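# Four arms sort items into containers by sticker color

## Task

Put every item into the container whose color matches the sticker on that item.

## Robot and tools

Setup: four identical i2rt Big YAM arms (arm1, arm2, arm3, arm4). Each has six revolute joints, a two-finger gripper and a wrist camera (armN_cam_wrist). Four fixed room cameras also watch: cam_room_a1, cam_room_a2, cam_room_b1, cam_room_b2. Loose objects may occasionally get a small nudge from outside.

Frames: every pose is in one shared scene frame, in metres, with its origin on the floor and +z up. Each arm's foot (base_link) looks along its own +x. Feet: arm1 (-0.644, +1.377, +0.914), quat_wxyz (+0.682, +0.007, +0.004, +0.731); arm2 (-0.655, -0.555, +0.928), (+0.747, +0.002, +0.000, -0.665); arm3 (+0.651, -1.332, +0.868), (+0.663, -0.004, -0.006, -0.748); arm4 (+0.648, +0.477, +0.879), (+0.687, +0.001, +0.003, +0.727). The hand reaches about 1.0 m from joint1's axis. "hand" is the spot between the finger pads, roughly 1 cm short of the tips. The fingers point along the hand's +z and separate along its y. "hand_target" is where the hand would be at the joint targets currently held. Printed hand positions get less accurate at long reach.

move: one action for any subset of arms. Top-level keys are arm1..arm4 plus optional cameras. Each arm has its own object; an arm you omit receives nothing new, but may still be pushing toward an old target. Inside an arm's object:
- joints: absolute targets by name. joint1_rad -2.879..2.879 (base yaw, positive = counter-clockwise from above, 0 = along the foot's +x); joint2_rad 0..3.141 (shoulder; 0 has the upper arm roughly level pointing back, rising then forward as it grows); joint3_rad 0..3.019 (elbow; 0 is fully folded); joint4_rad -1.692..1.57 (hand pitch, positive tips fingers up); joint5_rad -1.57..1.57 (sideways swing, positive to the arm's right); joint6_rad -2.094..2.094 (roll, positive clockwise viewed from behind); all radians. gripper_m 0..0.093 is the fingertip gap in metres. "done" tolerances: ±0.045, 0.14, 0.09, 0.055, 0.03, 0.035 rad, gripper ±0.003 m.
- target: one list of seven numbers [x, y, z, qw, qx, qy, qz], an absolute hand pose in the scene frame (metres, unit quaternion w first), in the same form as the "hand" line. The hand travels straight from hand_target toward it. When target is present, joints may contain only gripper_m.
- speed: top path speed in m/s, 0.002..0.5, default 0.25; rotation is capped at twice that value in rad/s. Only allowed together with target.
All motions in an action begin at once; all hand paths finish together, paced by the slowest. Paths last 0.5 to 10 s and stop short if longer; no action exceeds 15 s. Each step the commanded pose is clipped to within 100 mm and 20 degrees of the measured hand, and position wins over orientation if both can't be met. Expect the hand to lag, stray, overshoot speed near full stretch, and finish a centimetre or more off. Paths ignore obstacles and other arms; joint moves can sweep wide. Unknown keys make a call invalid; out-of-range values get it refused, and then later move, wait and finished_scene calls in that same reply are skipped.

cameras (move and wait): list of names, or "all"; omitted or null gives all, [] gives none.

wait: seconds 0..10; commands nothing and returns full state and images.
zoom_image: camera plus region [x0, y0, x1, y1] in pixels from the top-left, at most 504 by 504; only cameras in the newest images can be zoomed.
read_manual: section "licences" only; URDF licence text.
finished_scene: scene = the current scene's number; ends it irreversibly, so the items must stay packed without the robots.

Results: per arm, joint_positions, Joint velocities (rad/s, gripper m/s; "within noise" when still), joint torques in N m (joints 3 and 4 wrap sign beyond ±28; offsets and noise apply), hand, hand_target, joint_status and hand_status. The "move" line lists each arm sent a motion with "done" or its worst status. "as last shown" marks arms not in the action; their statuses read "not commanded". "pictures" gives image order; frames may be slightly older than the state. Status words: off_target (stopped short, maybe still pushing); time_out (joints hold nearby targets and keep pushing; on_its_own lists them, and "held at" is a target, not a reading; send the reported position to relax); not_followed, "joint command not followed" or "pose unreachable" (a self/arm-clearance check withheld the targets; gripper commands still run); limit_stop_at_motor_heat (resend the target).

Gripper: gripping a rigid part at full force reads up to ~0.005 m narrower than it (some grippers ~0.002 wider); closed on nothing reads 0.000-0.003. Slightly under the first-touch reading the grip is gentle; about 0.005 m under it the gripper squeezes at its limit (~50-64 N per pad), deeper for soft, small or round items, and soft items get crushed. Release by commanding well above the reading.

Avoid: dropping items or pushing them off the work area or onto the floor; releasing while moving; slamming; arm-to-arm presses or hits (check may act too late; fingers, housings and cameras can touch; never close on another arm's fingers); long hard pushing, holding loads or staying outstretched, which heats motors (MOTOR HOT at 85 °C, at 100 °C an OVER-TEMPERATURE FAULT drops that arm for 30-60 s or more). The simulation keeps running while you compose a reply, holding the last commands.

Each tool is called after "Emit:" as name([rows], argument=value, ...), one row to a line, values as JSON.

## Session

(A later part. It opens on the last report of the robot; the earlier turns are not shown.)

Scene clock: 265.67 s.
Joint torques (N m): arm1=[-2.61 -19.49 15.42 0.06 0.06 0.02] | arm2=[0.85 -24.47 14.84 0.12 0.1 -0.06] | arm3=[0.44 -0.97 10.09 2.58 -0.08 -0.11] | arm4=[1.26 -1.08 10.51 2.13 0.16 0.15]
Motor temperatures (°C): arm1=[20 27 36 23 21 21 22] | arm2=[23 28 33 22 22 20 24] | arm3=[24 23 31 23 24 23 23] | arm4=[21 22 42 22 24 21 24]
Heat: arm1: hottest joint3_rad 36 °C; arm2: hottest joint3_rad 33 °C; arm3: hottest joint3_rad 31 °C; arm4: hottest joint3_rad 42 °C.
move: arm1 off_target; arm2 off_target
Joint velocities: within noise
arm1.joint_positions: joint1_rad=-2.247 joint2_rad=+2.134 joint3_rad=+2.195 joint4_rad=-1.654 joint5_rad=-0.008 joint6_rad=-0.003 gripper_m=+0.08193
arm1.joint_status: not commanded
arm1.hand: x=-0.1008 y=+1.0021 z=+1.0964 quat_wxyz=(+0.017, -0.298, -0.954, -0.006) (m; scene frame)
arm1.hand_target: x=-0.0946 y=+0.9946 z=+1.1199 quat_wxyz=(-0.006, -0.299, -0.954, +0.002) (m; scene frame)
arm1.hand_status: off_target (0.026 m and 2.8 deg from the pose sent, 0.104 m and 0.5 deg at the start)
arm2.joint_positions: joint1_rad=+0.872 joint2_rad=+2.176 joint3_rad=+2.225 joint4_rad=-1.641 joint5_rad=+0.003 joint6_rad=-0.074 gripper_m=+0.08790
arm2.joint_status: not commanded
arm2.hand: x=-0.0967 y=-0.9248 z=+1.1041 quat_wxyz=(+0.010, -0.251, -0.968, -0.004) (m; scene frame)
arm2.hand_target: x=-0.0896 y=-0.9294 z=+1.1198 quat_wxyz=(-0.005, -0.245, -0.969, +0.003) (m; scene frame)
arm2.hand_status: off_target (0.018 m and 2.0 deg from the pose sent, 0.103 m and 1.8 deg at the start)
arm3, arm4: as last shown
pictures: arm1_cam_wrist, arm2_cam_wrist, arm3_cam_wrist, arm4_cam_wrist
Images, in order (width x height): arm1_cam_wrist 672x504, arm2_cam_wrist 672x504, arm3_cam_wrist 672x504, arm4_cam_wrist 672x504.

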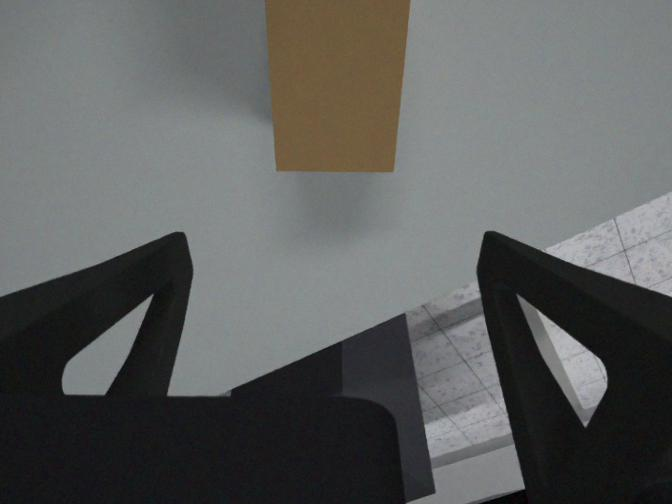

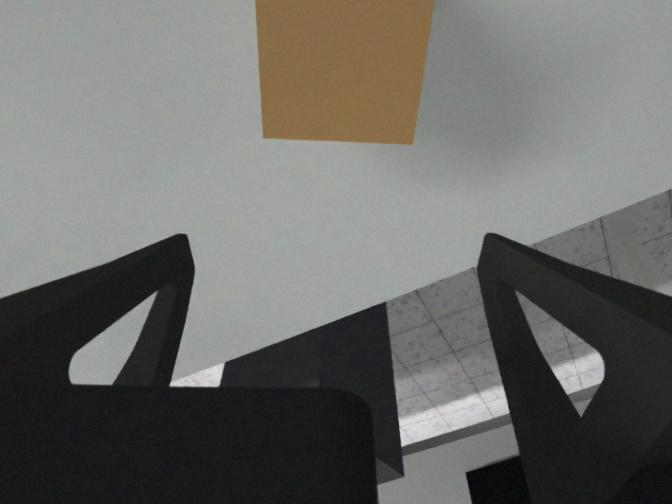

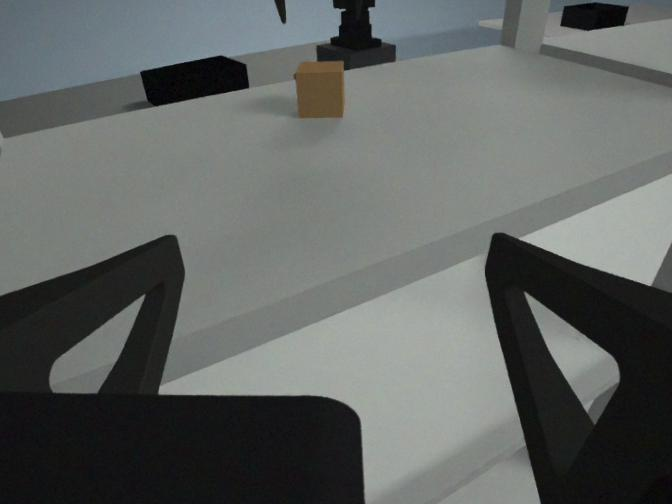

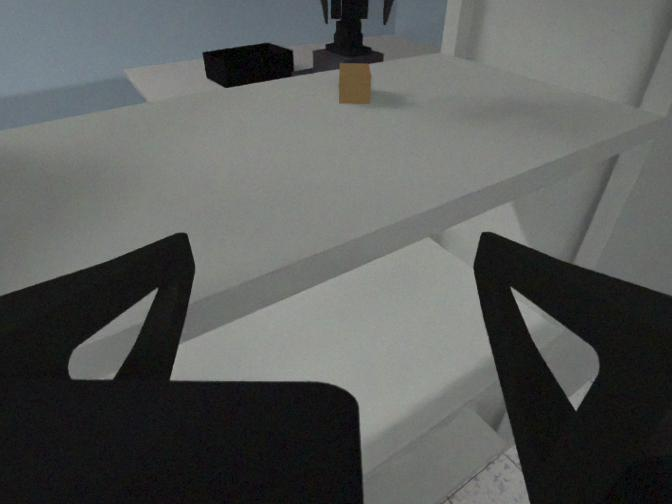

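Emit:
move(arm1={"target":[-0.373,1.187,1.12,0,0.299,0.954,0]}, arm2={"target":[-0.38,-0.735,1.12,0,0.2453,0.9694,0]}, cameras=[])

Emit:
move(arm1={"joints":{"joint2_rad":0.8,"joint3_rad":0.8,"joint4_rad":-1.57}}, arm2={"joints":{"joint2_rad":0.8,"joint3_rad":0.8,"joint4_rad":-1.57}}, arm3={"target":[0.019,-1.001,1.12,0.1137,-0.8597,0.2184,0.4475]}, arm4={"target":[0.010,0.951,1.13,-0.127,0.864,-0.273,-0.403]})

Scene clock: 272.43 s.
Joint torques (N m): arm1=[-2.78 -5.71 10.59 0.38 0.05 -0.05] | arm2=[1.44 -8.64 9.66 0.49 0 0.03] | arm3=[0.5 -0.79 10.07 2.59 -0.09 -0.1] | arm4=[1.14 -1.2 10.33 2.22 0.15 0.11]
Motor temperatures (°C): arm1=[20 27 36 23 21 21 22] | arm2=[23 28 33 22 22 20 24] | arm3=[24 23 31 23 24 23 23] | arm4=[21 22 42 22 24 21 24]
Heat: arm1: hottest joint3_rad 36 °C; arm2: hottest joint3_rad 33 °C; arm3: hottest joint3_rad 31 °C; arm4: hottest joint3_rad 42 °C.
move: arm1 done; arm2 done
Joint velocities: within noise
arm1.joint_positions: joint1_rad=-2.247 joint2_rad=+1.193 joint3_rad=+1.057 joint4_rad=-1.416 joint5_rad=-0.008 joint6_rad=-0.004 gripper_m=+0.08193
arm1.joint_status: not commanded
arm1.hand: x=-0.3707 y=+1.1901 z=+1.1192 quat_wxyz=(-0.002, -0.297, -0.955, +0.000) (m; scene frame)
arm1.hand_target: x=-0.3730 y=+1.1870 z=+1.1200 quat_wxyz=(+0.000, -0.299, -0.954, +0.000) (m; scene frame)
arm1.hand_status: done (0.004 m and 0.3 deg from the pose sent, 0.330 m and 2.1 deg at the start)
arm2.joint_positions: joint1_rad=+0.872 joint2_rad=+1.210 joint3_rad=+1.037 joint4_rad=-1.377 joint5_rad=+0.003 joint6_rad=-0.074 gripper_m=+0.08790
arm2.joint_status: not commanded
arm2.hand: x=-0.3777 y=-0.7399 z=+1.1254 quat_wxyz=(-0.010, -0.252, -0.968, +0.003) (m; scene frame)
arm2.hand_target: x=-0.3800 y=-0.7350 z=+1.1200 quat_wxyz=(+0.000, -0.245, -0.969, +0.000) (m; scene frame)
arm2.hand_status: done (0.008 m and 1.4 deg from the pose sent, 0.341 m and 1.4 deg at the start)
arm3, arm4: as last shown
pictures: none
No camera images: "cameras" was empty.

Scene clock: 274.93 s.
Joint torques (N m): arm1=[-2.61 0.62 10.59 0.25 0.06 -0.09] | arm2=[1.32 -2.73 9.92 0.42 0 0.03] | arm3=[2.43 -18.32 14.02 1.25 0.12 -0.05] | arm4=[1.03 -22.3 13.52 0.7 0.1 -0.07]
Motor temperatures (°C): arm1=[20 27 36 23 21 21 22] | arm2=[23 28 33 22 22 20 24] | arm3=[24 23 31 23 24 23 23] | arm4=[21 22 42 22 24 21 24]
Heat: arm1: hottest joint3_rad 36 °C; arm2: hottest joint3_rad 33 °C; arm3: hottest joint3_rad 31 °C; arm4: hottest joint3_rad 42 °C.
move: arm1 done; arm2 done; arm3 off_target; arm4 off_target
Joint velocities: within noise
arm1.joint_positions: joint1_rad=-2.247 joint2_rad=+0.794 joint3_rad=+0.798 joint4_rad=-1.565 joint5_rad=-0.008 joint6_rad=-0.004 gripper_m=+0.08193
arm1.joint_status: all done
arm1.hand: x=-0.4848 y=+1.2695 z=+1.1153 quat_wxyz=(+0.002, -0.297, -0.955, -0.001) (m; scene frame)
arm1.hand_target: x=-0.4864 y=+1.2678 z=+1.1150 quat_wxyz=(+0.006, -0.299, -0.954, -0.002) (m; scene frame)
arm1.hand_status: not commanded
arm2.joint_positions: joint1_rad=+0.872 joint2_rad=+0.795 joint3_rad=+0.810 joint4_rad=-1.562 joint5_rad=+0.003 joint6_rad=-0.074 gripper_m=+0.08790
arm2.joint_status: all done
arm2.hand: x=-0.4950 y=-0.6628 z=+1.1364 quat_wxyz=(-0.011, -0.252, -0.968, +0.003) (m; scene frame)
arm2.hand_target: x=-0.4974 y=-0.6593 z=+1.1318 quat_wxyz=(+0.000, -0.245, -0.969, +0.000) (m; scene frame)
arm2.hand_status: not commanded
arm3.joint_positions: joint1_rad=-1.935 joint2_rad=+1.692 joint3_rad=+1.384 joint4_rad=-0.331 joint5_rad=+0.026 joint6_rad=+0.005 gripper_m=+0.09006
arm3.joint_status: not commanded
arm3.hand: x=+0.0367 y=-0.9995 z=+1.0982 quat_wxyz=(+0.112, -0.866, +0.225, +0.432) (m; scene frame)
arm3.hand_target: x=+0.0203 y=-1.0017 z=+1.1200 quat_wxyz=(+0.114, -0.860, +0.218, +0.448) (m; scene frame)
arm3.hand_status: off_target (0.028 m and 2.1 deg from the pose sent, 0.367 m and 35.8 deg at the start)
arm4.joint_positions: joint1_rad=+0.882 joint2_rad=+1.934 joint3_rad=+1.771 joint4_rad=-0.560 joint5_rad=-0.019 joint6_rad=-0.012 gripper_m=+0.09012
arm4.joint_status: not commanded
arm4.hand: x=+0.0175 y=+0.9378 z=+1.1163 quat_wxyz=(-0.120, +0.868, -0.276, -0.395) (m; scene frame)
arm4.hand_target: x=+0.0110 y=+0.9504 z=+1.1300 quat_wxyz=(-0.127, +0.864, -0.273, -0.404) (m; scene frame)
arm4.hand_status: off_target (0.020 m and 1.4 deg from the pose sent, 0.452 m and 40.3 deg at the start)
pictures: arm1_cam_wrist, arm2_cam_wrist, arm3_cam_wrist, arm4_cam_wrist, cam_room_a1, cam_room_a2, cam_room_b1, cam_room_b2
Images, in order (width x height): arm1_cam_wrist 672x504, arm2_cam_wrist 672x504, arm3_cam_wrist 672x504, arm4_cam_wrist 672x504, cam_room_a1 672x504, cam_room_a2 672x504, cam_room_b1 672x504, cam_room_b2 672x504.

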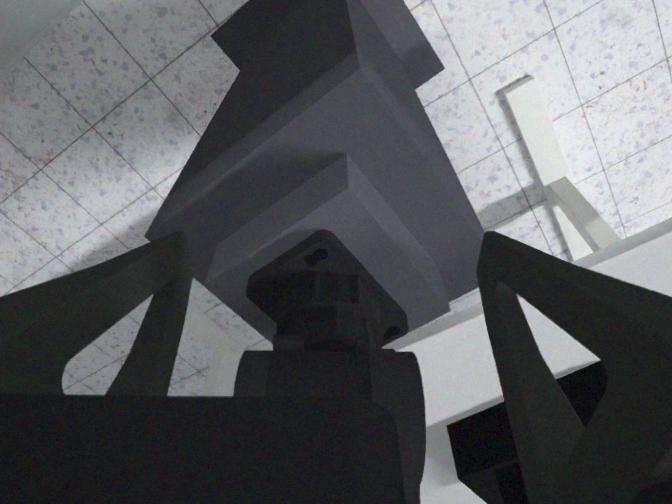

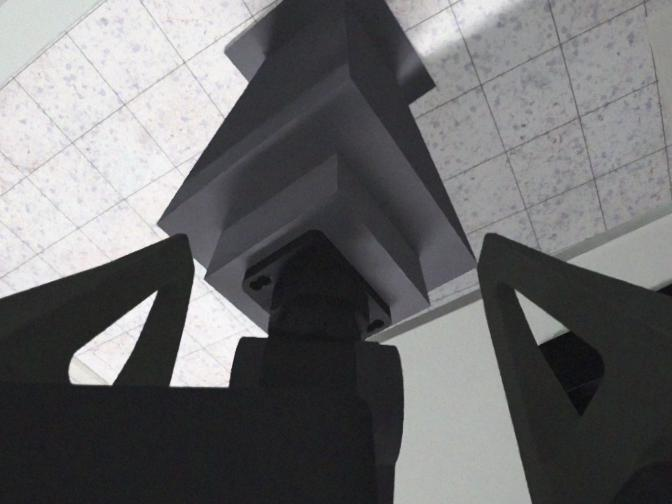

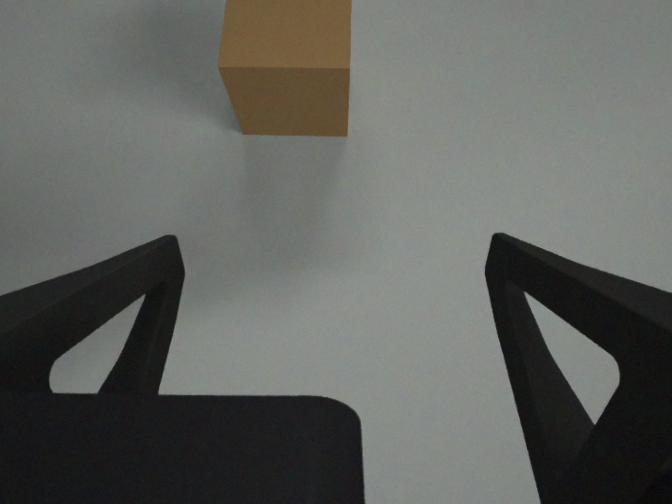

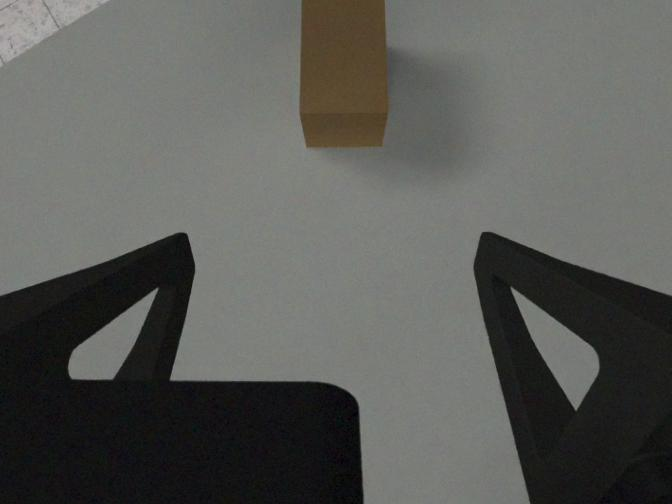

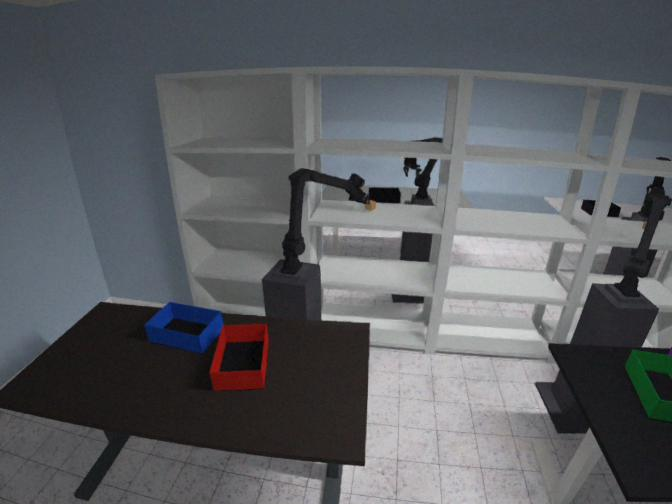

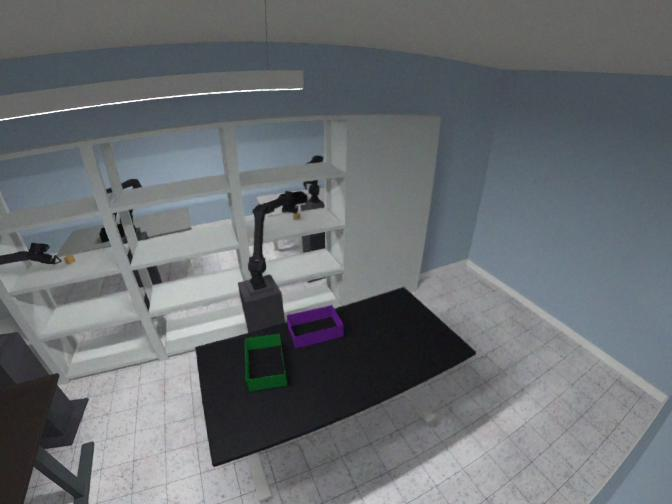

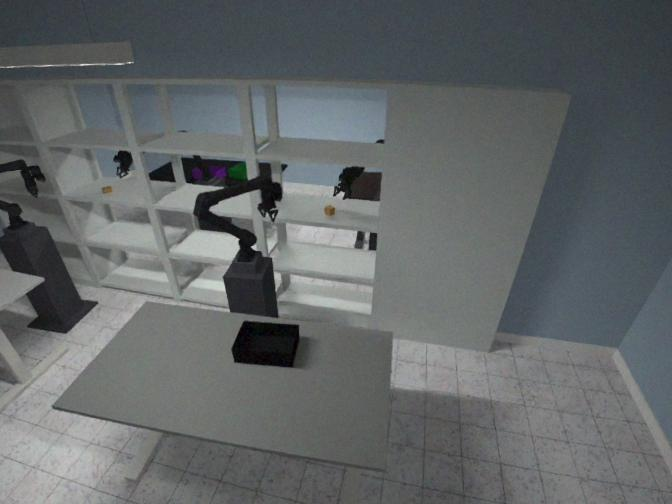

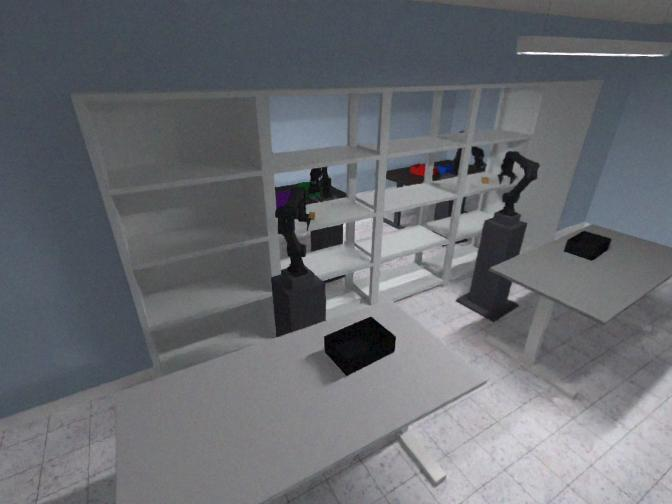

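Emit:
move(arm3={"target":[-0.035,-0.998,1.082,0.1137,-0.8597,0.2184,0.4475],"speed":0.12}, arm4={"target":[-0.0225,0.981,1.088,-0.127,0.864,-0.273,-0.403],"speed":0.12}, cameras=["arm3_cam_wrist","arm4_cam_wrist"])

Scene clock: 309.30 s.
Joint torques (N m): arm1=[-2.49 0.56 10.65 0.18 0.02 -0.07] | arm2=[1.38 -2.73 9.89 0.43 0.01 0.03] | arm3=[2.32 -20.48 14.11 2.3 0.13 0.03] | arm4=[0.62 -24.29 13.41 1.59 -0.08 -0.11]
Motor temperatures (°C): arm1=[20 25 34 23 21 21 22] | arm2=[23 26 34 22 22 20 23] | arm3=[24 25 33 23 24 23 23] | arm4=[21 25 41 22 24 21 24]
Heat: arm1: hottest joint3_rad 34 °C; arm2: hottest joint3_rad 34 °C; arm3: hottest joint3_rad 33 °C; arm4: hottest joint3_rad 41 °C.
move: arm3 off_target; arm4 off_target
Joint velocities: within noise
arm1, arm2: as last shown
arm3.joint_positions: joint1_rad=-1.897 joint2_rad=+1.844 joint3_rad=+1.490 joint4_rad=-0.314 joint5_rad=+0.055 joint6_rad=+0.018 gripper_m=+0.09006
arm3.joint_status: not commanded
arm3.hand: x=-0.0127 y=-0.9999 z=+1.0541 quat_wxyz=(+0.111, -0.874, +0.222, +0.419) (m; scene frame)
arm3.hand_target: x=-0.0328 y=-0.9992 z=+1.0825 quat_wxyz=(+0.113, -0.860, +0.218, +0.448) (m; scene frame)
arm3.hand_status: off_target (0.036 m and 3.7 deg from the pose sent, 0.074 m and 2.1 deg at the start)
arm4.joint_positions: joint1_rad=+0.874 joint2_rad=+2.080 joint3_rad=+1.891 joint4_rad=-0.560 joint5_rad=-0.020 joint6_rad=-0.014 gripper_m=+0.09012
arm4.joint_status: not commanded
arm4.hand: x=-0.0115 y=+0.9660 z=+1.0697 quat_wxyz=(-0.118, +0.873, -0.279, -0.383) (m; scene frame)
arm4.hand_target: x=-0.0210 y=+0.9798 z=+1.0882 quat_wxyz=(-0.127, +0.864, -0.273, -0.403) (m; scene frame)
arm4.hand_status: off_target (0.026 m and 2.8 deg from the pose sent, 0.065 m and 1.4 deg at the start)
pictures: arm3_cam_wrist, arm4_cam_wrist
Images, in order (width x height): arm3_cam_wrist 672x504, arm4_cam_wrist 672x504.

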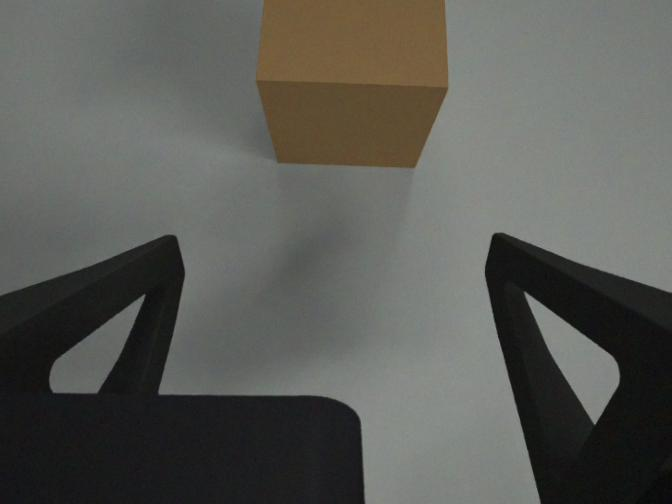

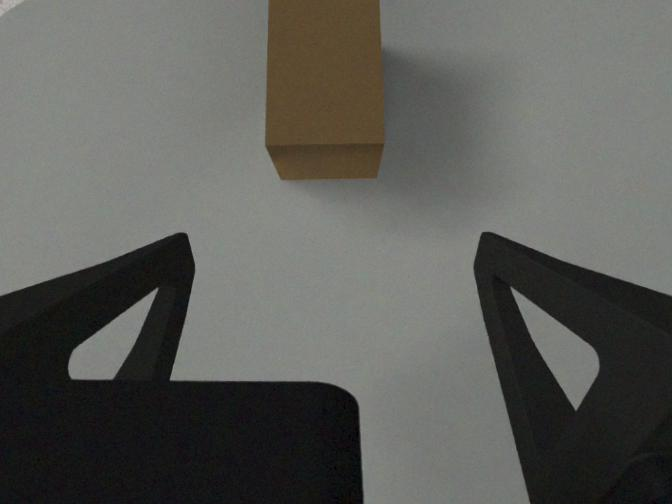

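Emit:
move(arm3={"target":[-0.0605,-0.977,1.065,0.1137,-0.8597,0.2184,0.4475],"speed":0.1}, arm4={"target":[-0.0495,0.9967,1.0585,-0.127,0.864,-0.273,-0.403],"speed":0.1}, cameras=["arm3_cam_wrist","arm4_cam_wrist"])

Scene clock: 326.63 s.
Joint torques (N m): arm1=[-2.32 0.62 10.65 0.18 0.06 -0.08] | arm2=[1.44 -2.78 9.89 0.39 0 0.03] | arm3=[1.32 -21.83 14.04 2.03 -0.06 -0.06] | arm4=[0.62 -25.17 13.38 1.61 0.08 -0.07]
Motor temperatures (°C): arm1=[20 25 34 23 21 21 22] | arm2=[23 26 34 22 22 20 23] | arm3=[24 25 33 23 24 23 23] | arm4=[21 27 46 22 24 21 24]
Heat: arm1: hottest joint3_rad 34 °C; arm2: hottest joint3_rad 34 °C; arm3: hottest joint3_rad 33 °C; arm4: hottest joint3_rad 46 °C.
move: arm3 off_target; arm4 off_target
Joint velocities: within noise
arm1, arm2: as last shown
arm3.joint_positions: joint1_rad=-1.897 joint2_rad=+1.937 joint3_rad=+1.590 joint4_rad=-0.310 joint5_rad=+0.049 joint6_rad=+0.019 gripper_m=+0.09006
arm3.joint_status: not commanded
arm3.hand: x=-0.0437 y=-0.9862 z=+1.0412 quat_wxyz=(+0.109, -0.872, +0.221, +0.424) (m; scene frame)
arm3.hand_target: x=-0.0587 y=-0.9779 z=+1.0654 quat_wxyz=(+0.114, -0.860, +0.218, +0.448) (m; scene frame)
arm3.hand_status: off_target (0.031 m and 3.1 deg from the pose sent, 0.054 m and 3.7 deg at the start)
arm4.joint_positions: joint1_rad=+0.874 joint2_rad=+2.188 joint3_rad=+2.002 joint4_rad=-0.557 joint5_rad=-0.020 joint6_rad=-0.014 gripper_m=+0.09012
arm4.joint_status: not commanded
arm4.hand: x=-0.0372 y=+0.9849 z=+1.0436 quat_wxyz=(-0.118, +0.872, -0.279, -0.385) (m; scene frame)
arm4.hand_target: x=-0.0482 y=+0.9956 z=+1.0586 quat_wxyz=(-0.127, +0.864, -0.273, -0.403) (m; scene frame)
arm4.hand_status: off_target (0.023 m and 2.5 deg from the pose sent, 0.050 m and 2.8 deg at the start)
pictures: arm3_cam_wrist, arm4_cam_wrist
Images, in order (width x height): arm3_cam_wrist 672x504, arm4_cam_wrist 672x504.

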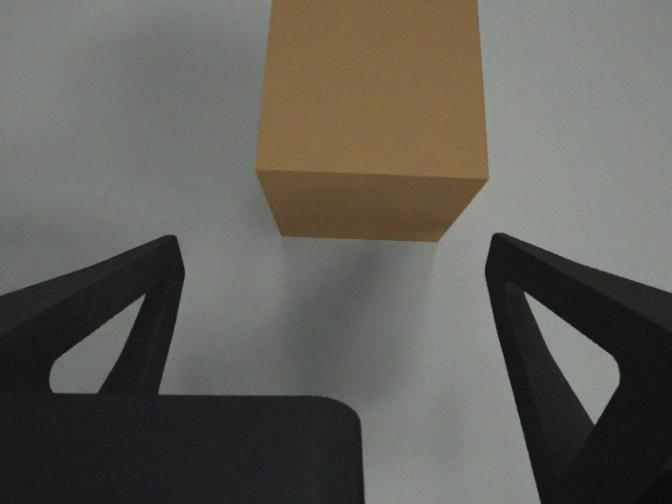

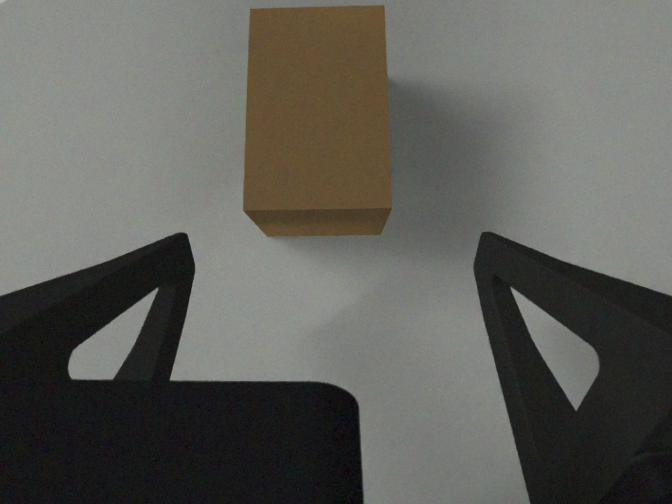

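Emit:
move(arm3={"target":[-0.050,-0.962,1.065,0.1137,-0.8597,0.2184,0.4475],"speed":0.1}, arm4={"target":[-0.0755,1.006,1.034,-0.127,0.864,-0.273,-0.403],"speed":0.08}, cameras=["arm3_cam_wrist","arm4_cam_wrist"])

Scene clock: 347.27 s.
Joint torques (N m): arm1=[-2.84 0.91 10.8 0.13 0.01 -0.05] | arm2=[1.44 -2.67 9.92 0.42 0.01 0.02] | arm3=[0.73 -22.3 13.24 2.18 -0.07 -0.11] | arm4=[1.67 -26.58 13.52 0.94 0.22 0.02]
Motor temperatures (°C): arm1=[20 24 34 23 21 21 22] | arm2=[23 25 34 22 22 20 23] | arm3=[24 25 35 23 24 23 23] | arm4=[21 28 47 22 24 21 24]
Heat: arm1: hottest joint3_rad 34 °C; arm2: hottest joint3_rad 34 °C; arm3: hottest joint3_rad 35 °C; arm4: hottest joint3_rad 47 °C.
move: arm3 off_target; arm4 off_target
Joint velocities: within noise
arm1, arm2: as last shown
arm3.joint_positions: joint1_rad=-1.915 joint2_rad=+1.937 joint3_rad=+1.590 joint4_rad=-0.310 joint5_rad=+0.027 joint6_rad=+0.010 gripper_m=+0.09006
arm3.joint_status: not commanded
arm3.hand: x=-0.0393 y=-0.9772 z=+1.0410 quat_wxyz=(+0.105, -0.872, +0.220, +0.425) (m; scene frame)
arm3.hand_target: x=-0.0484 y=-0.9628 z=+1.0654 quat_wxyz=(+0.114, -0.860, +0.218, +0.448) (m; scene frame)
arm3.hand_status: off_target (0.030 m and 3.1 deg from the pose sent, 0.035 m and 3.1 deg at the start)
arm4.joint_positions: joint1_rad=+0.874 joint2_rad=+2.288 joint3_rad=+2.122 joint4_rad=-0.557 joint5_rad=-0.016 joint6_rad=-0.014 gripper_m=+0.09012
arm4.joint_status: not commanded
arm4.hand: x=-0.0610 y=+1.0034 z=+1.0263 quat_wxyz=(-0.123, +0.867, -0.279, -0.393) (m; scene frame)
arm4.hand_target: x=-0.0746 y=+1.0052 z=+1.0340 quat_wxyz=(-0.127, +0.864, -0.273, -0.404) (m; scene frame)
arm4.hand_status: off_target (0.017 m and 1.4 deg from the pose sent, 0.045 m and 2.5 deg at the start)
pictures: arm3_cam_wrist, arm4_cam_wrist
Images, in order (width x height): arm3_cam_wrist 672x504, arm4_cam_wrist 672x504.

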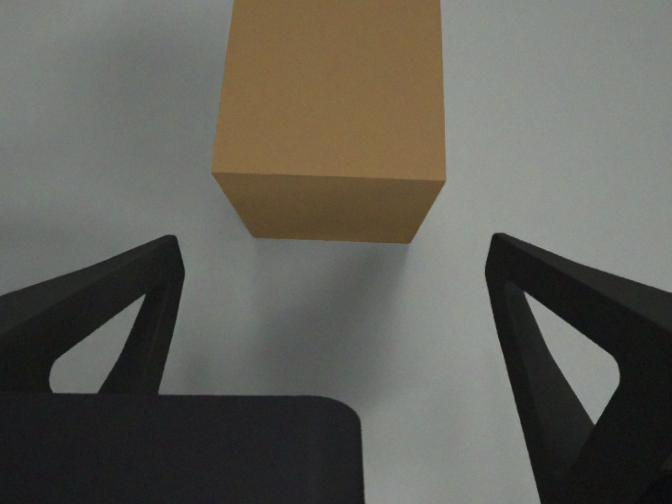

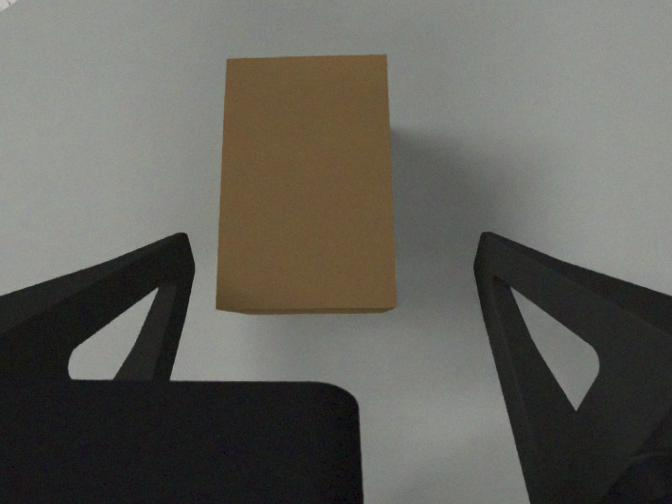

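Emit:
move(arm3={"target":[-0.0745,-0.948,1.045,0.1137,-0.8597,0.2184,0.4475],"speed":0.08}, arm4={"target":[-0.0815,0.9954,1.024,-0.127,0.864,-0.273,-0.403],"speed":0.08}, cameras=["arm3_cam_wrist","arm4_cam_wrist"])

Scene clock: 353.83 s.
Joint torques (N m): arm1=[-2.67 0.26 10.66 0.29 0.05 -0.01] | arm2=[1.32 -2.67 9.91 0.39 0.01 0.03] | arm3=[0.5 -22.24 14 2.09 -0.07 -0.13] | arm4=[1.03 -26.29 11.82 1.78 0.21 0.11]
Motor temperatures (°C): arm1=[20 24 34 23 21 21 22] | arm2=[23 25 34 22 22 20 23] | arm3=[24 25 35 23 24 23 23] | arm4=[21 27 48 22 24 21 24]
Heat: arm1: hottest joint3_rad 34 °C; arm2: hottest joint3_rad 34 °C; arm3: hottest joint3_rad 35 °C; arm4: hottest joint3_rad 48 °C.
move: arm3 off_target; arm4 off_target
Joint velocities: within noise
arm1, arm2: as last shown
arm3.joint_positions: joint1_rad=-1.915 joint2_rad=+2.015 joint3_rad=+1.668 joint4_rad=-0.306 joint5_rad=+0.025 joint6_rad=+0.008 gripper_m=+0.09006
arm3.joint_status: not commanded
arm3.hand: x=-0.0623 y=-0.9662 z=+1.0251 quat_wxyz=(+0.105, -0.871, +0.218, +0.426) (m; scene frame)
arm3.hand_target: x=-0.0726 y=-0.9490 z=+1.0453 quat_wxyz=(+0.114, -0.860, +0.218, +0.447) (m; scene frame)
arm3.hand_status: off_target (0.030 m and 2.9 deg from the pose sent, 0.046 m and 3.2 deg at the start)
arm4.joint_positions: joint1_rad=+0.894 joint2_rad=+2.288 joint3_rad=+2.122 joint4_rad=-0.557 joint5_rad=-0.004 joint6_rad=-0.014 gripper_m=+0.09012
arm4.joint_status: not commanded
arm4.hand: x=-0.0699 y=+0.9911 z=+1.0264 quat_wxyz=(-0.124, +0.869, -0.272, -0.393) (m; scene frame)
arm4.hand_target: x=-0.0808 y=+0.9949 z=+1.0240 quat_wxyz=(-0.127, +0.864, -0.273, -0.403) (m; scene frame)
arm4.hand_status: off_target (0.013 m and 1.3 deg from the pose sent, 0.022 m and 1.4 deg at the start)
pictures: arm3_cam_wrist, arm4_cam_wrist
Images, in order (width x height): arm3_cam_wrist 672x504, arm4_cam_wrist 672x504.

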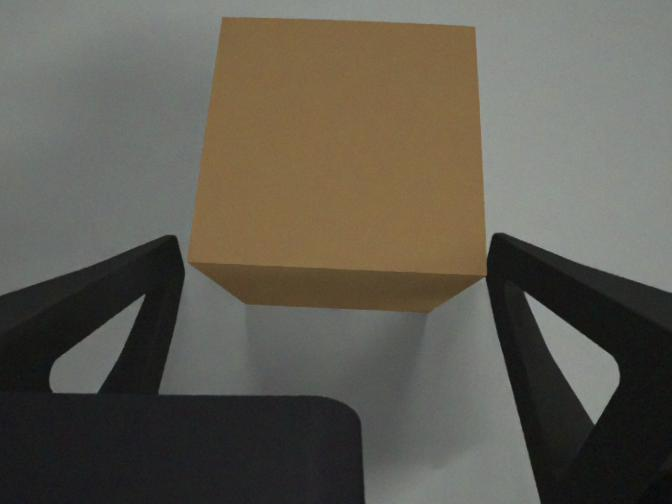

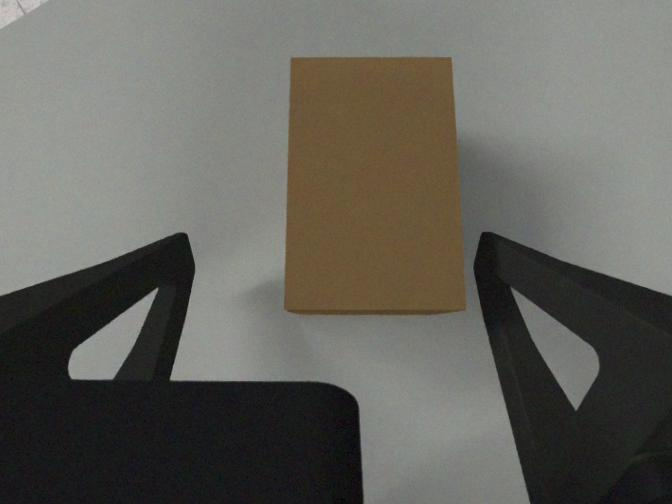

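Emit:
move(arm3={"joints":{"gripper_m":0.07}}, arm4={"target":[-0.0704,1.0097,1.022,-0.127,0.864,-0.273,-0.403],"speed":0.08}, cameras=["arm3_cam_wrist","arm4_cam_wrist"])

Scene clock: 365.70 s.
Joint torques (N m): arm1=[-1.67 0.73 10.78 0.14 0.04 -0.02] | arm2=[1.49 -2.78 9.87 0.42 0.01 0.04] | arm3=[0.56 -22.53 13.98 2.06 -0.06 -0.11] | arm4=[0.38 -26.4 11.59 1.83 -0.05 -0.01]
Motor temperatures (°C): arm1=[20 24 34 23 21 21 22] | arm2=[23 25 34 22 22 20 23] | arm3=[24 26 36 23 24 23 23] | arm4=[21 27 49 22 24 21 24]
Heat: arm1: hottest joint3_rad 34 °C; arm2: hottest joint3_rad 34 °C; arm3: hottest joint3_rad 36 °C; arm4: hottest joint3_rad 49 °C.
move: arm3 done; arm4 off_target
Joint velocities: within noise
arm1, arm2: as last shown
arm3.joint_positions: joint1_rad=-1.915 joint2_rad=+2.015 joint3_rad=+1.668 joint4_rad=-0.306 joint5_rad=+0.025 joint6_rad=+0.007 gripper_m=+0.07006
arm3.joint_status: all done
arm3.hand: x=-0.0623 y=-0.9662 z=+1.0251 quat_wxyz=(+0.105, -0.871, +0.218, +0.426) (m; scene frame)
arm3.hand_target: x=-0.0726 y=-0.9490 z=+1.0453 quat_wxyz=(+0.114, -0.860, +0.218, +0.447) (m; scene frame)
arm3.hand_status: not commanded
arm4.joint_positions: joint1_rad=+0.879 joint2_rad=+2.288 joint3_rad=+2.122 joint4_rad=-0.554 joint5_rad=-0.015 joint6_rad=-0.014 gripper_m=+0.09011
arm4.joint_status: not commanded
arm4.hand: x=-0.0638 y=+1.0007 z=+1.0270 quat_wxyz=(-0.123, +0.867, -0.277, -0.395) (m; scene frame)
arm4.hand_target: x=-0.0698 y=+1.0092 z=+1.0220 quat_wxyz=(-0.127, +0.864, -0.273, -0.403) (m; scene frame)
arm4.hand_status: off_target (0.012 m and 1.1 deg from the pose sent, 0.019 m and 1.3 deg at the start)
pictures: arm3_cam_wrist, arm4_cam_wrist
Images, in order (width x height): arm3_cam_wrist 672x504, arm4_cam_wrist 672x504.

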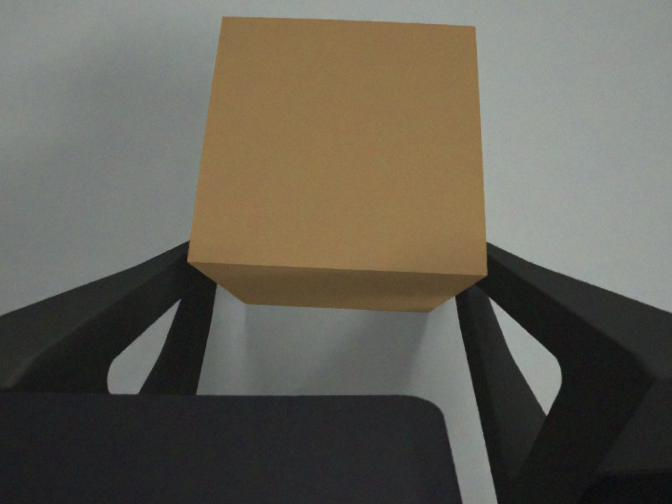

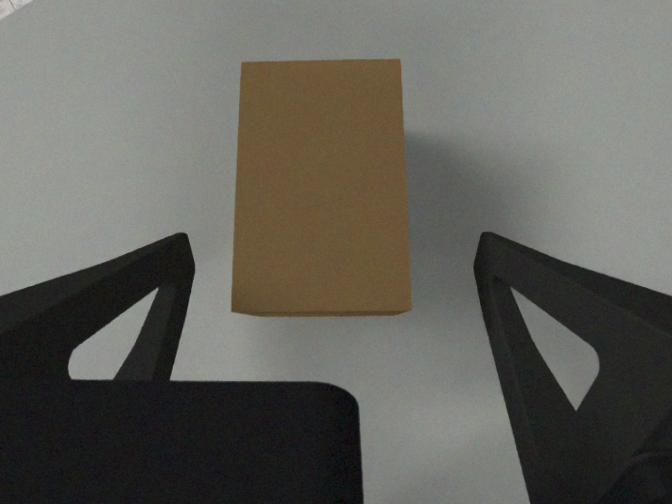

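Emit:
move(arm3={"joints":{"gripper_m":0.058}}, arm4={"target":[-0.0715,1.0085,1.007,-0.127,0.864,-0.273,-0.403],"speed":0.08}, cameras=["arm3_cam_wrist","arm4_cam_wrist"])

Scene clock: 370.60 s.
Joint torques (N m): arm1=[-2.37 0.62 10.61 0.32 0.05 -0.05] | arm2=[1.32 -2.73 9.89 0.44 0 0.03] | arm3=[0.56 -22.65 14.02 2.1 -0.06 -0.11] | arm4=[0.85 -25.7 9.62 1.95 -0.01 -0.02]
Motor temperatures (°C): arm1=[20 24 34 23 21 21 22] | arm2=[23 25 34 22 22 20 23] | arm3=[24 26 37 23 24 23 23] | arm4=[21 27 49 22 24 21 24]
Heat: arm1: hottest joint3_rad 34 °C; arm2: hottest joint3_rad 34 °C; arm3: hottest joint3_rad 37 °C; arm4: hottest joint3_rad 49 °C.
move: arm3 done; arm4 off_target
Joint velocities: within noise
arm1, arm2: as last shown
arm3.joint_positions: joint1_rad=-1.915 joint2_rad=+2.015 joint3_rad=+1.668 joint4_rad=-0.306 joint5_rad=+0.025 joint6_rad=+0.007 gripper_m=+0.05807
arm3.joint_status: all done
arm3.hand: x=-0.0623 y=-0.9662 z=+1.0251 quat_wxyz=(+0.105, -0.871, +0.218, +0.426) (m; scene frame)
arm3.hand_target: x=-0.0726 y=-0.9490 z=+1.0453 quat_wxyz=(+0.114, -0.860, +0.218, +0.447) (m; scene frame)
arm3.hand_status: not commanded
arm4.joint_positions: joint1_rad=+0.879 joint2_rad=+2.288 joint3_rad=+2.122 joint4_rad=-0.522 joint5_rad=-0.015 joint6_rad=-0.014 gripper_m=+0.09011
arm4.joint_status: not commanded
arm4.hand: x=-0.0678 y=+1.0037 z=+1.0330 quat_wxyz=(-0.128, +0.861, -0.274, -0.409) (m; scene frame)
arm4.hand_target: x=-0.0704 y=+1.0076 z=+1.0071 quat_wxyz=(-0.127, +0.864, -0.273, -0.403) (m; scene frame)
arm4.hand_status: off_target (0.027 m and 0.8 deg from the pose sent, 0.023 m and 1.1 deg at the start)
pictures: arm3_cam_wrist, arm4_cam_wrist
Images, in order (width x height): arm3_cam_wrist 672x504, arm4_cam_wrist 672x504.

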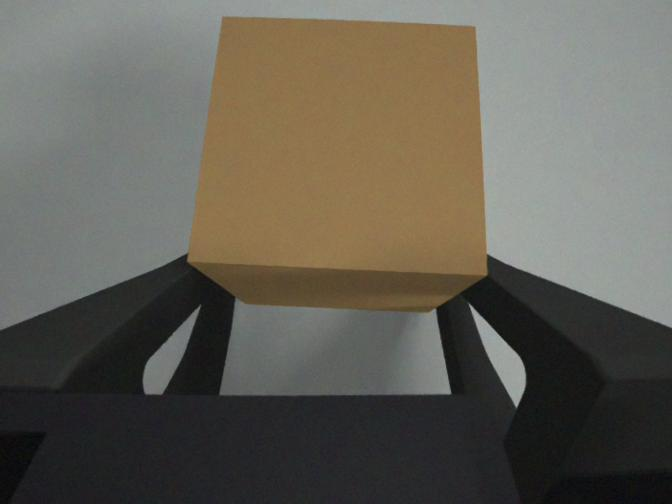

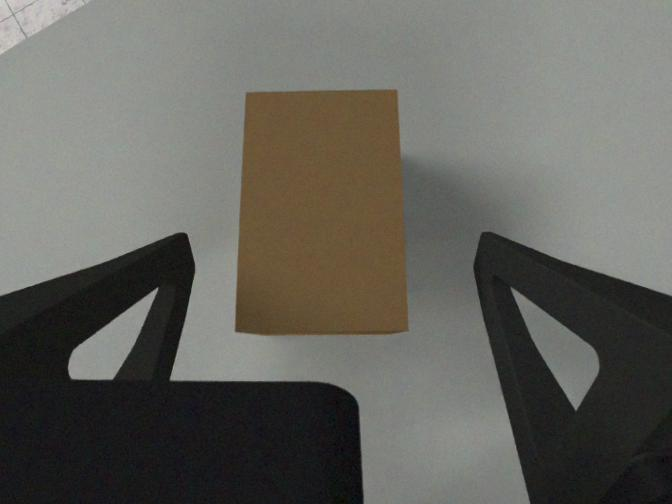

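Emit:
move(arm3={"joints":{"gripper_m":0.052}}, arm4={"target":[-0.0715,1.0085,0.992,-0.127,0.864,-0.273,-0.403],"speed":0.08}, cameras=["arm3_cam_wrist","arm4_cam_wrist"])

Scene clock: 375.40 s.
Joint torques (N m): arm1=[-2.78 0.79 10.82 0.14 0.05 -0.03] | arm2=[1.44 -2.84 9.92 0.4 0.01 0.02] | arm3=[0.62 -22.48 14.01 2.03 -0.05 -0.11] | arm4=[0.79 -25.93 9.48 1.88 0 -0.06]
Motor temperatures (°C): arm1=[20 24 34 23 21 21 22] | arm2=[23 25 34 22 22 20 23] | arm3=[24 26 37 23 24 23 23] | arm4=[21 27 48 22 24 21 24]
Heat: arm1: hottest joint3_rad 34 °C; arm2: hottest joint3_rad 34 °C; arm3: hottest joint3_rad 37 °C; arm4: hottest joint3_rad 48 °C.
move: arm3 done; arm4 off_target
Joint velocities: within noise
arm1, arm2: as last shown
arm3.joint_positions: joint1_rad=-1.916 joint2_rad=+2.015 joint3_rad=+1.668 joint4_rad=-0.306 joint5_rad=+0.025 joint6_rad=+0.007 gripper_m=+0.05320
arm3.joint_status: all done
arm3.hand: x=-0.0622 y=-0.9660 z=+1.0251 quat_wxyz=(+0.106, -0.871, +0.218, +0.426) (m; scene frame)
arm3.hand_target: x=-0.0726 y=-0.9488 z=+1.0453 quat_wxyz=(+0.114, -0.860, +0.218, +0.447) (m; scene frame)
arm3.hand_status: not commanded
arm4.joint_positions: joint1_rad=+0.879 joint2_rad=+2.301 joint3_rad=+2.105 joint4_rad=-0.490 joint5_rad=-0.015 joint6_rad=-0.014 gripper_m=+0.09011
arm4.joint_status: not commanded
arm4.hand: x=-0.0689 y=+1.0044 z=+1.0182 quat_wxyz=(-0.128, +0.861, -0.274, -0.410) (m; scene frame)
arm4.hand_target: x=-0.0705 y=+1.0077 z=+0.9924 quat_wxyz=(-0.127, +0.864, -0.273, -0.403) (m; scene frame)
arm4.hand_status: off_target (0.027 m and 0.9 deg from the pose sent, 0.042 m and 0.8 deg at the start)
pictures: arm3_cam_wrist, arm4_cam_wrist
Images, in order (width x height): arm3_cam_wrist 672x504, arm4_cam_wrist 672x504.

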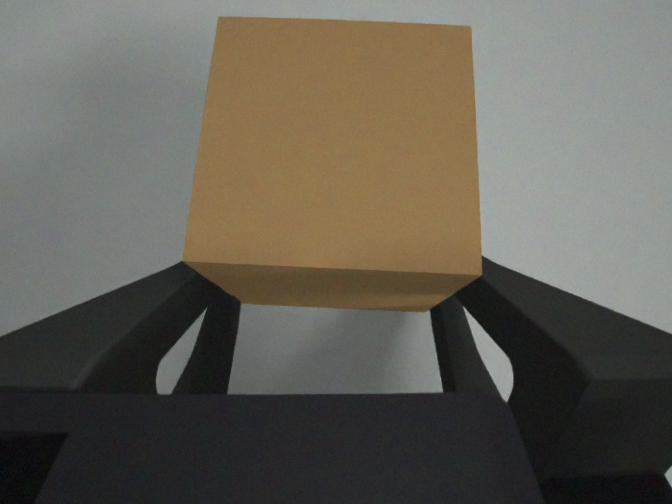

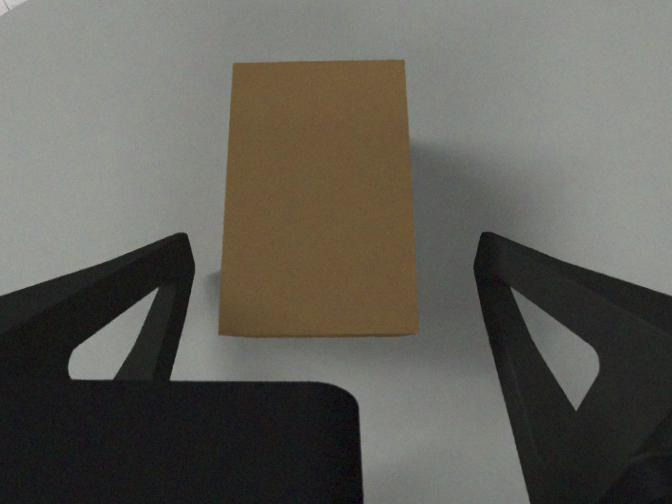

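Emit:
move(arm3={"joints":{"gripper_m":0.046}}, arm4={"joints":{"gripper_m":0.056}}, cameras=[])

Emit:
move(arm4={"joints":{"gripper_m":0.046}}, cameras=["arm3_cam_wrist","arm4_cam_wrist"])

Scene clock: 380.07 s.
Joint torques (N m): arm1=[-2.73 0.79 10.73 0.38 0.1 0.01] | arm2=[1.44 -2.78 9.92 0.4 0 0.02] | arm3=[0.62 -22.59 14.01 2.11 -0.07 -0.11] | arm4=[0.32 -25.7 9.54 1.92 0 -0.02]
Motor temperatures (°C): arm1=[20 24 34 23 21 21 22] | arm2=[23 25 34 22 22 20 23] | arm3=[24 26 38 23 24 23 23] | arm4=[21 27 47 22 24 21 24]
Heat: arm1: hottest joint3_rad 34 °C; arm2: hottest joint3_rad 34 °C; arm3: hottest joint3_rad 38 °C; arm4: hottest joint3_rad 47 °C.
move: arm3 off_target; arm4 done
Joint velocities: within noise
arm1.joint_positions: joint1_rad=-2.247 joint2_rad=+0.794 joint3_rad=+0.798 joint4_rad=-1.565 joint5_rad=-0.008 joint6_rad=-0.004 gripper_m=+0.08193
arm1.joint_status: not commanded
arm1.hand: x=-0.4848 y=+1.2695 z=+1.1153 quat_wxyz=(+0.002, -0.297, -0.955, -0.001) (m; scene frame)
arm1.hand_target: x=-0.4864 y=+1.2678 z=+1.1150 quat_wxyz=(+0.006, -0.299, -0.954, -0.002) (m; scene frame)
arm1.hand_status: not commanded
arm2.joint_positions: joint1_rad=+0.872 joint2_rad=+0.795 joint3_rad=+0.810 joint4_rad=-1.562 joint5_rad=+0.003 joint6_rad=-0.074 gripper_m=+0.08790
arm2.joint_status: not commanded
arm2.hand: x=-0.4950 y=-0.6628 z=+1.1364 quat_wxyz=(-0.011, -0.252, -0.968, +0.003) (m; scene frame)
arm2.hand_target: x=-0.4974 y=-0.6593 z=+1.1318 quat_wxyz=(+0.000, -0.245, -0.969, +0.000) (m; scene frame)
arm2.hand_status: not commanded
arm3.joint_positions: joint1_rad=-1.916 joint2_rad=+2.015 joint3_rad=+1.668 joint4_rad=-0.306 joint5_rad=+0.025 joint6_rad=+0.007 gripper_m=+0.05320
arm3.joint_status: gripper_m off_target (ended at +0.05320, target +0.04600)
arm3.hand: x=-0.0622 y=-0.9660 z=+1.0251 quat_wxyz=(+0.106, -0.871, +0.218, +0.426) (m; scene frame)
arm3.hand_target: x=-0.0726 y=-0.9488 z=+1.0453 quat_wxyz=(+0.114, -0.860, +0.218, +0.447) (m; scene frame)
arm3.hand_status: not commanded
arm4.joint_positions: joint1_rad=+0.879 joint2_rad=+2.301 joint3_rad=+2.105 joint4_rad=-0.490 joint5_rad=-0.015 joint6_rad=-0.014 gripper_m=+0.05612
arm4.joint_status: all done
arm4.hand: x=-0.0689 y=+1.0044 z=+1.0182 quat_wxyz=(-0.128, +0.861, -0.274, -0.410) (m; scene frame)
arm4.hand_target: x=-0.0705 y=+1.0077 z=+0.9924 quat_wxyz=(-0.127, +0.864, -0.273, -0.403) (m; scene frame)
arm4.hand_status: not commanded
pictures: none
No camera images: "cameras" was empty.

Scene clock: 380.50 s.
Joint torques (N m): arm1=[-2.32 -0.15 10.95 0.13 0.05 -0.08] | arm2=[1.38 -2.84 9.88 0.43 0.01 0.02] | arm3=[0.62 -22.53 14.02 2.07 -0.07 -0.11] | arm4=[0.79 -25.76 9.43 1.83 -0.03 -0.01]
Motor temperatures (°C): arm1=[20 24 34 23 21 21 22] | arm2=[23 25 34 22 22 20 23] | arm3=[24 26 38 23 24 23 23] | arm4=[21 27 47 22 24 21 24]
Heat: arm1: hottest joint3_rad 34 °C; arm2: hottest joint3_rad 34 °C; arm3: hottest joint3_rad 38 °C; arm4: hottest joint3_rad 47 °C.
move: arm4 done
Joint velocities: within noise
arm1, arm2, arm3: as last shown
arm4.joint_positions: joint1_rad=+0.879 joint2_rad=+2.301 joint3_rad=+2.105 joint4_rad=-0.490 joint5_rad=-0.015 joint6_rad=-0.014 gripper_m=+0.04622
arm4.joint_status: all done
arm4.hand: x=-0.0689 y=+1.0044 z=+1.0182 quat_wxyz=(-0.128, +0.861, -0.274, -0.410) (m; scene frame)
arm4.hand_target: x=-0.0705 y=+1.0077 z=+0.9924 quat_wxyz=(-0.127, +0.864, -0.273, -0.403) (m; scene frame)
arm4.hand_status: not commanded
pictures: arm3_cam_wrist, arm4_cam_wrist
Images, in order (width x height): arm3_cam_wrist 672x504, arm4_cam_wrist 672x504.

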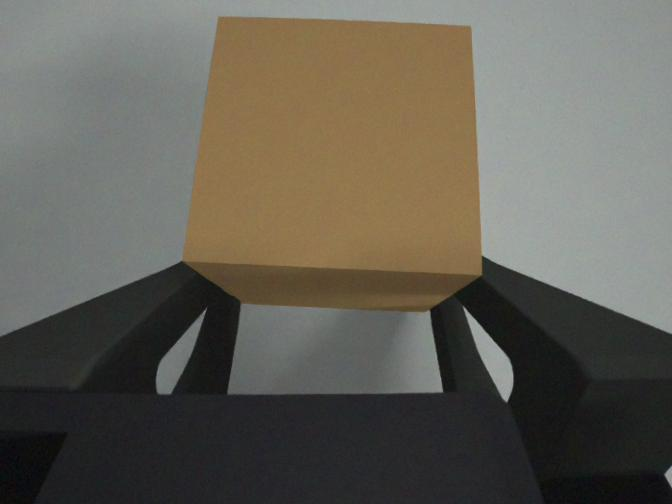

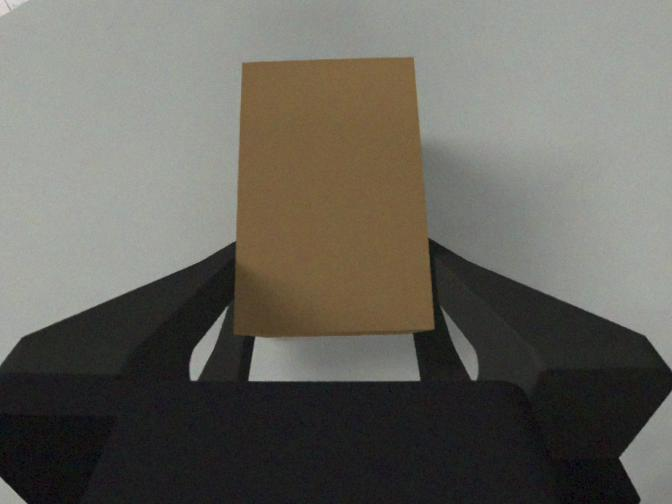

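Emit:
move(arm4={"joints":{"gripper_m":0.041}}, cameras=[])

Emit:
move(arm4={"joints":{"gripper_m":0.036}}, cameras=["arm4_cam_wrist"])

Scene clock: 383.10 s.
Joint torques (N m): arm1=[-2.78 0.62 10.71 0.23 0.03 -0.06] | arm2=[1.38 -2.78 9.89 0.43 0 0.02] | arm3=[0.62 -22.65 14.04 2.1 -0.07 -0.11] | arm4=[0.91 -25.64 9.44 1.91 -0.01 -0.03]
Motor temperatures (°C): arm1=[20 24 34 23 21 21 22] | arm2=[23 25 34 22 22 20 23] | arm3=[24 27 38 23 24 23 24] | arm4=[21 27 47 22 24 21 24]
Heat: arm1: hottest joint3_rad 34 °C; arm2: hottest joint3_rad 34 °C; arm3: hottest joint3_rad 38 °C; arm4: hottest joint3_rad 47 °C.
move: arm4 off_target
Joint velocities: within noise
arm1, arm2, arm3: as last shown
arm4.joint_positions: joint1_rad=+0.879 joint2_rad=+2.301 joint3_rad=+2.105 joint4_rad=-0.490 joint5_rad=-0.015 joint6_rad=-0.014 gripper_m=+0.04446
arm4.joint_status: gripper_m off_target (ended at +0.04448, target +0.04100)
arm4.hand: x=-0.0690 y=+1.0045 z=+1.0183 quat_wxyz=(-0.128, +0.860, -0.274, -0.410) (m; scene frame)
arm4.hand_target: x=-0.0705 y=+1.0077 z=+0.9924 quat_wxyz=(-0.127, +0.864, -0.273, -0.403) (m; scene frame)
arm4.hand_status: not commanded
pictures: none
No camera images: "cameras" was empty.

Scene clock: 383.50 s.
Joint torques (N m): arm1=[-2.61 1.03 10.71 0.31 0.06 -0.09] | arm2=[1.38 -2.61 9.91 0.42 0 0.03] | arm3=[0.44 -22.53 13.97 2.09 -0.06 -0.11] | arm4=[1.03 -26.05 9.54 1.91 0.01 0.01]
Motor temperatures (°C): arm1=[20 24 34 23 21 21 22] | arm2=[23 25 34 22 22 20 23] | arm3=[24 27 38 23 24 23 24] | arm4=[21 27 47 22 24 21 24]
Heat: arm1: hottest joint3_rad 34 °C; arm2: hottest joint3_rad 34 °C; arm3: hottest joint3_rad 38 °C; arm4: hottest joint3_rad 47 °C.
move: arm4 off_target
Joint velocities: within noise
arm1, arm2, arm3: as last shown
arm4.joint_positions: joint1_rad=+0.879 joint2_rad=+2.301 joint3_rad=+2.105 joint4_rad=-0.490 joint5_rad=-0.015 joint6_rad=-0.014 gripper_m=+0.04446
arm4.joint_status: gripper_m off_target (ended at +0.04446, target +0.03600)
arm4.hand: x=-0.0690 y=+1.0045 z=+1.0183 quat_wxyz=(-0.128, +0.860, -0.274, -0.410) (m; scene frame)
arm4.hand_target: x=-0.0705 y=+1.0077 z=+0.9924 quat_wxyz=(-0.127, +0.864, -0.273, -0.403) (m; scene frame)
arm4.hand_status: not commanded
pictures: arm4_cam_wrist
Images, in order (width x height): arm4_cam_wrist 672x504.

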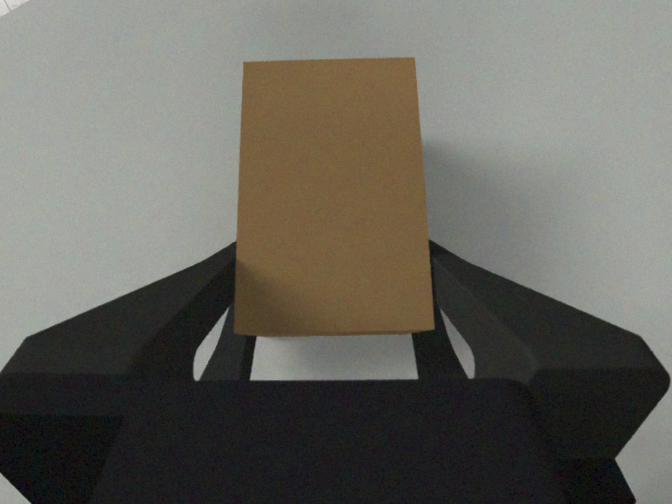

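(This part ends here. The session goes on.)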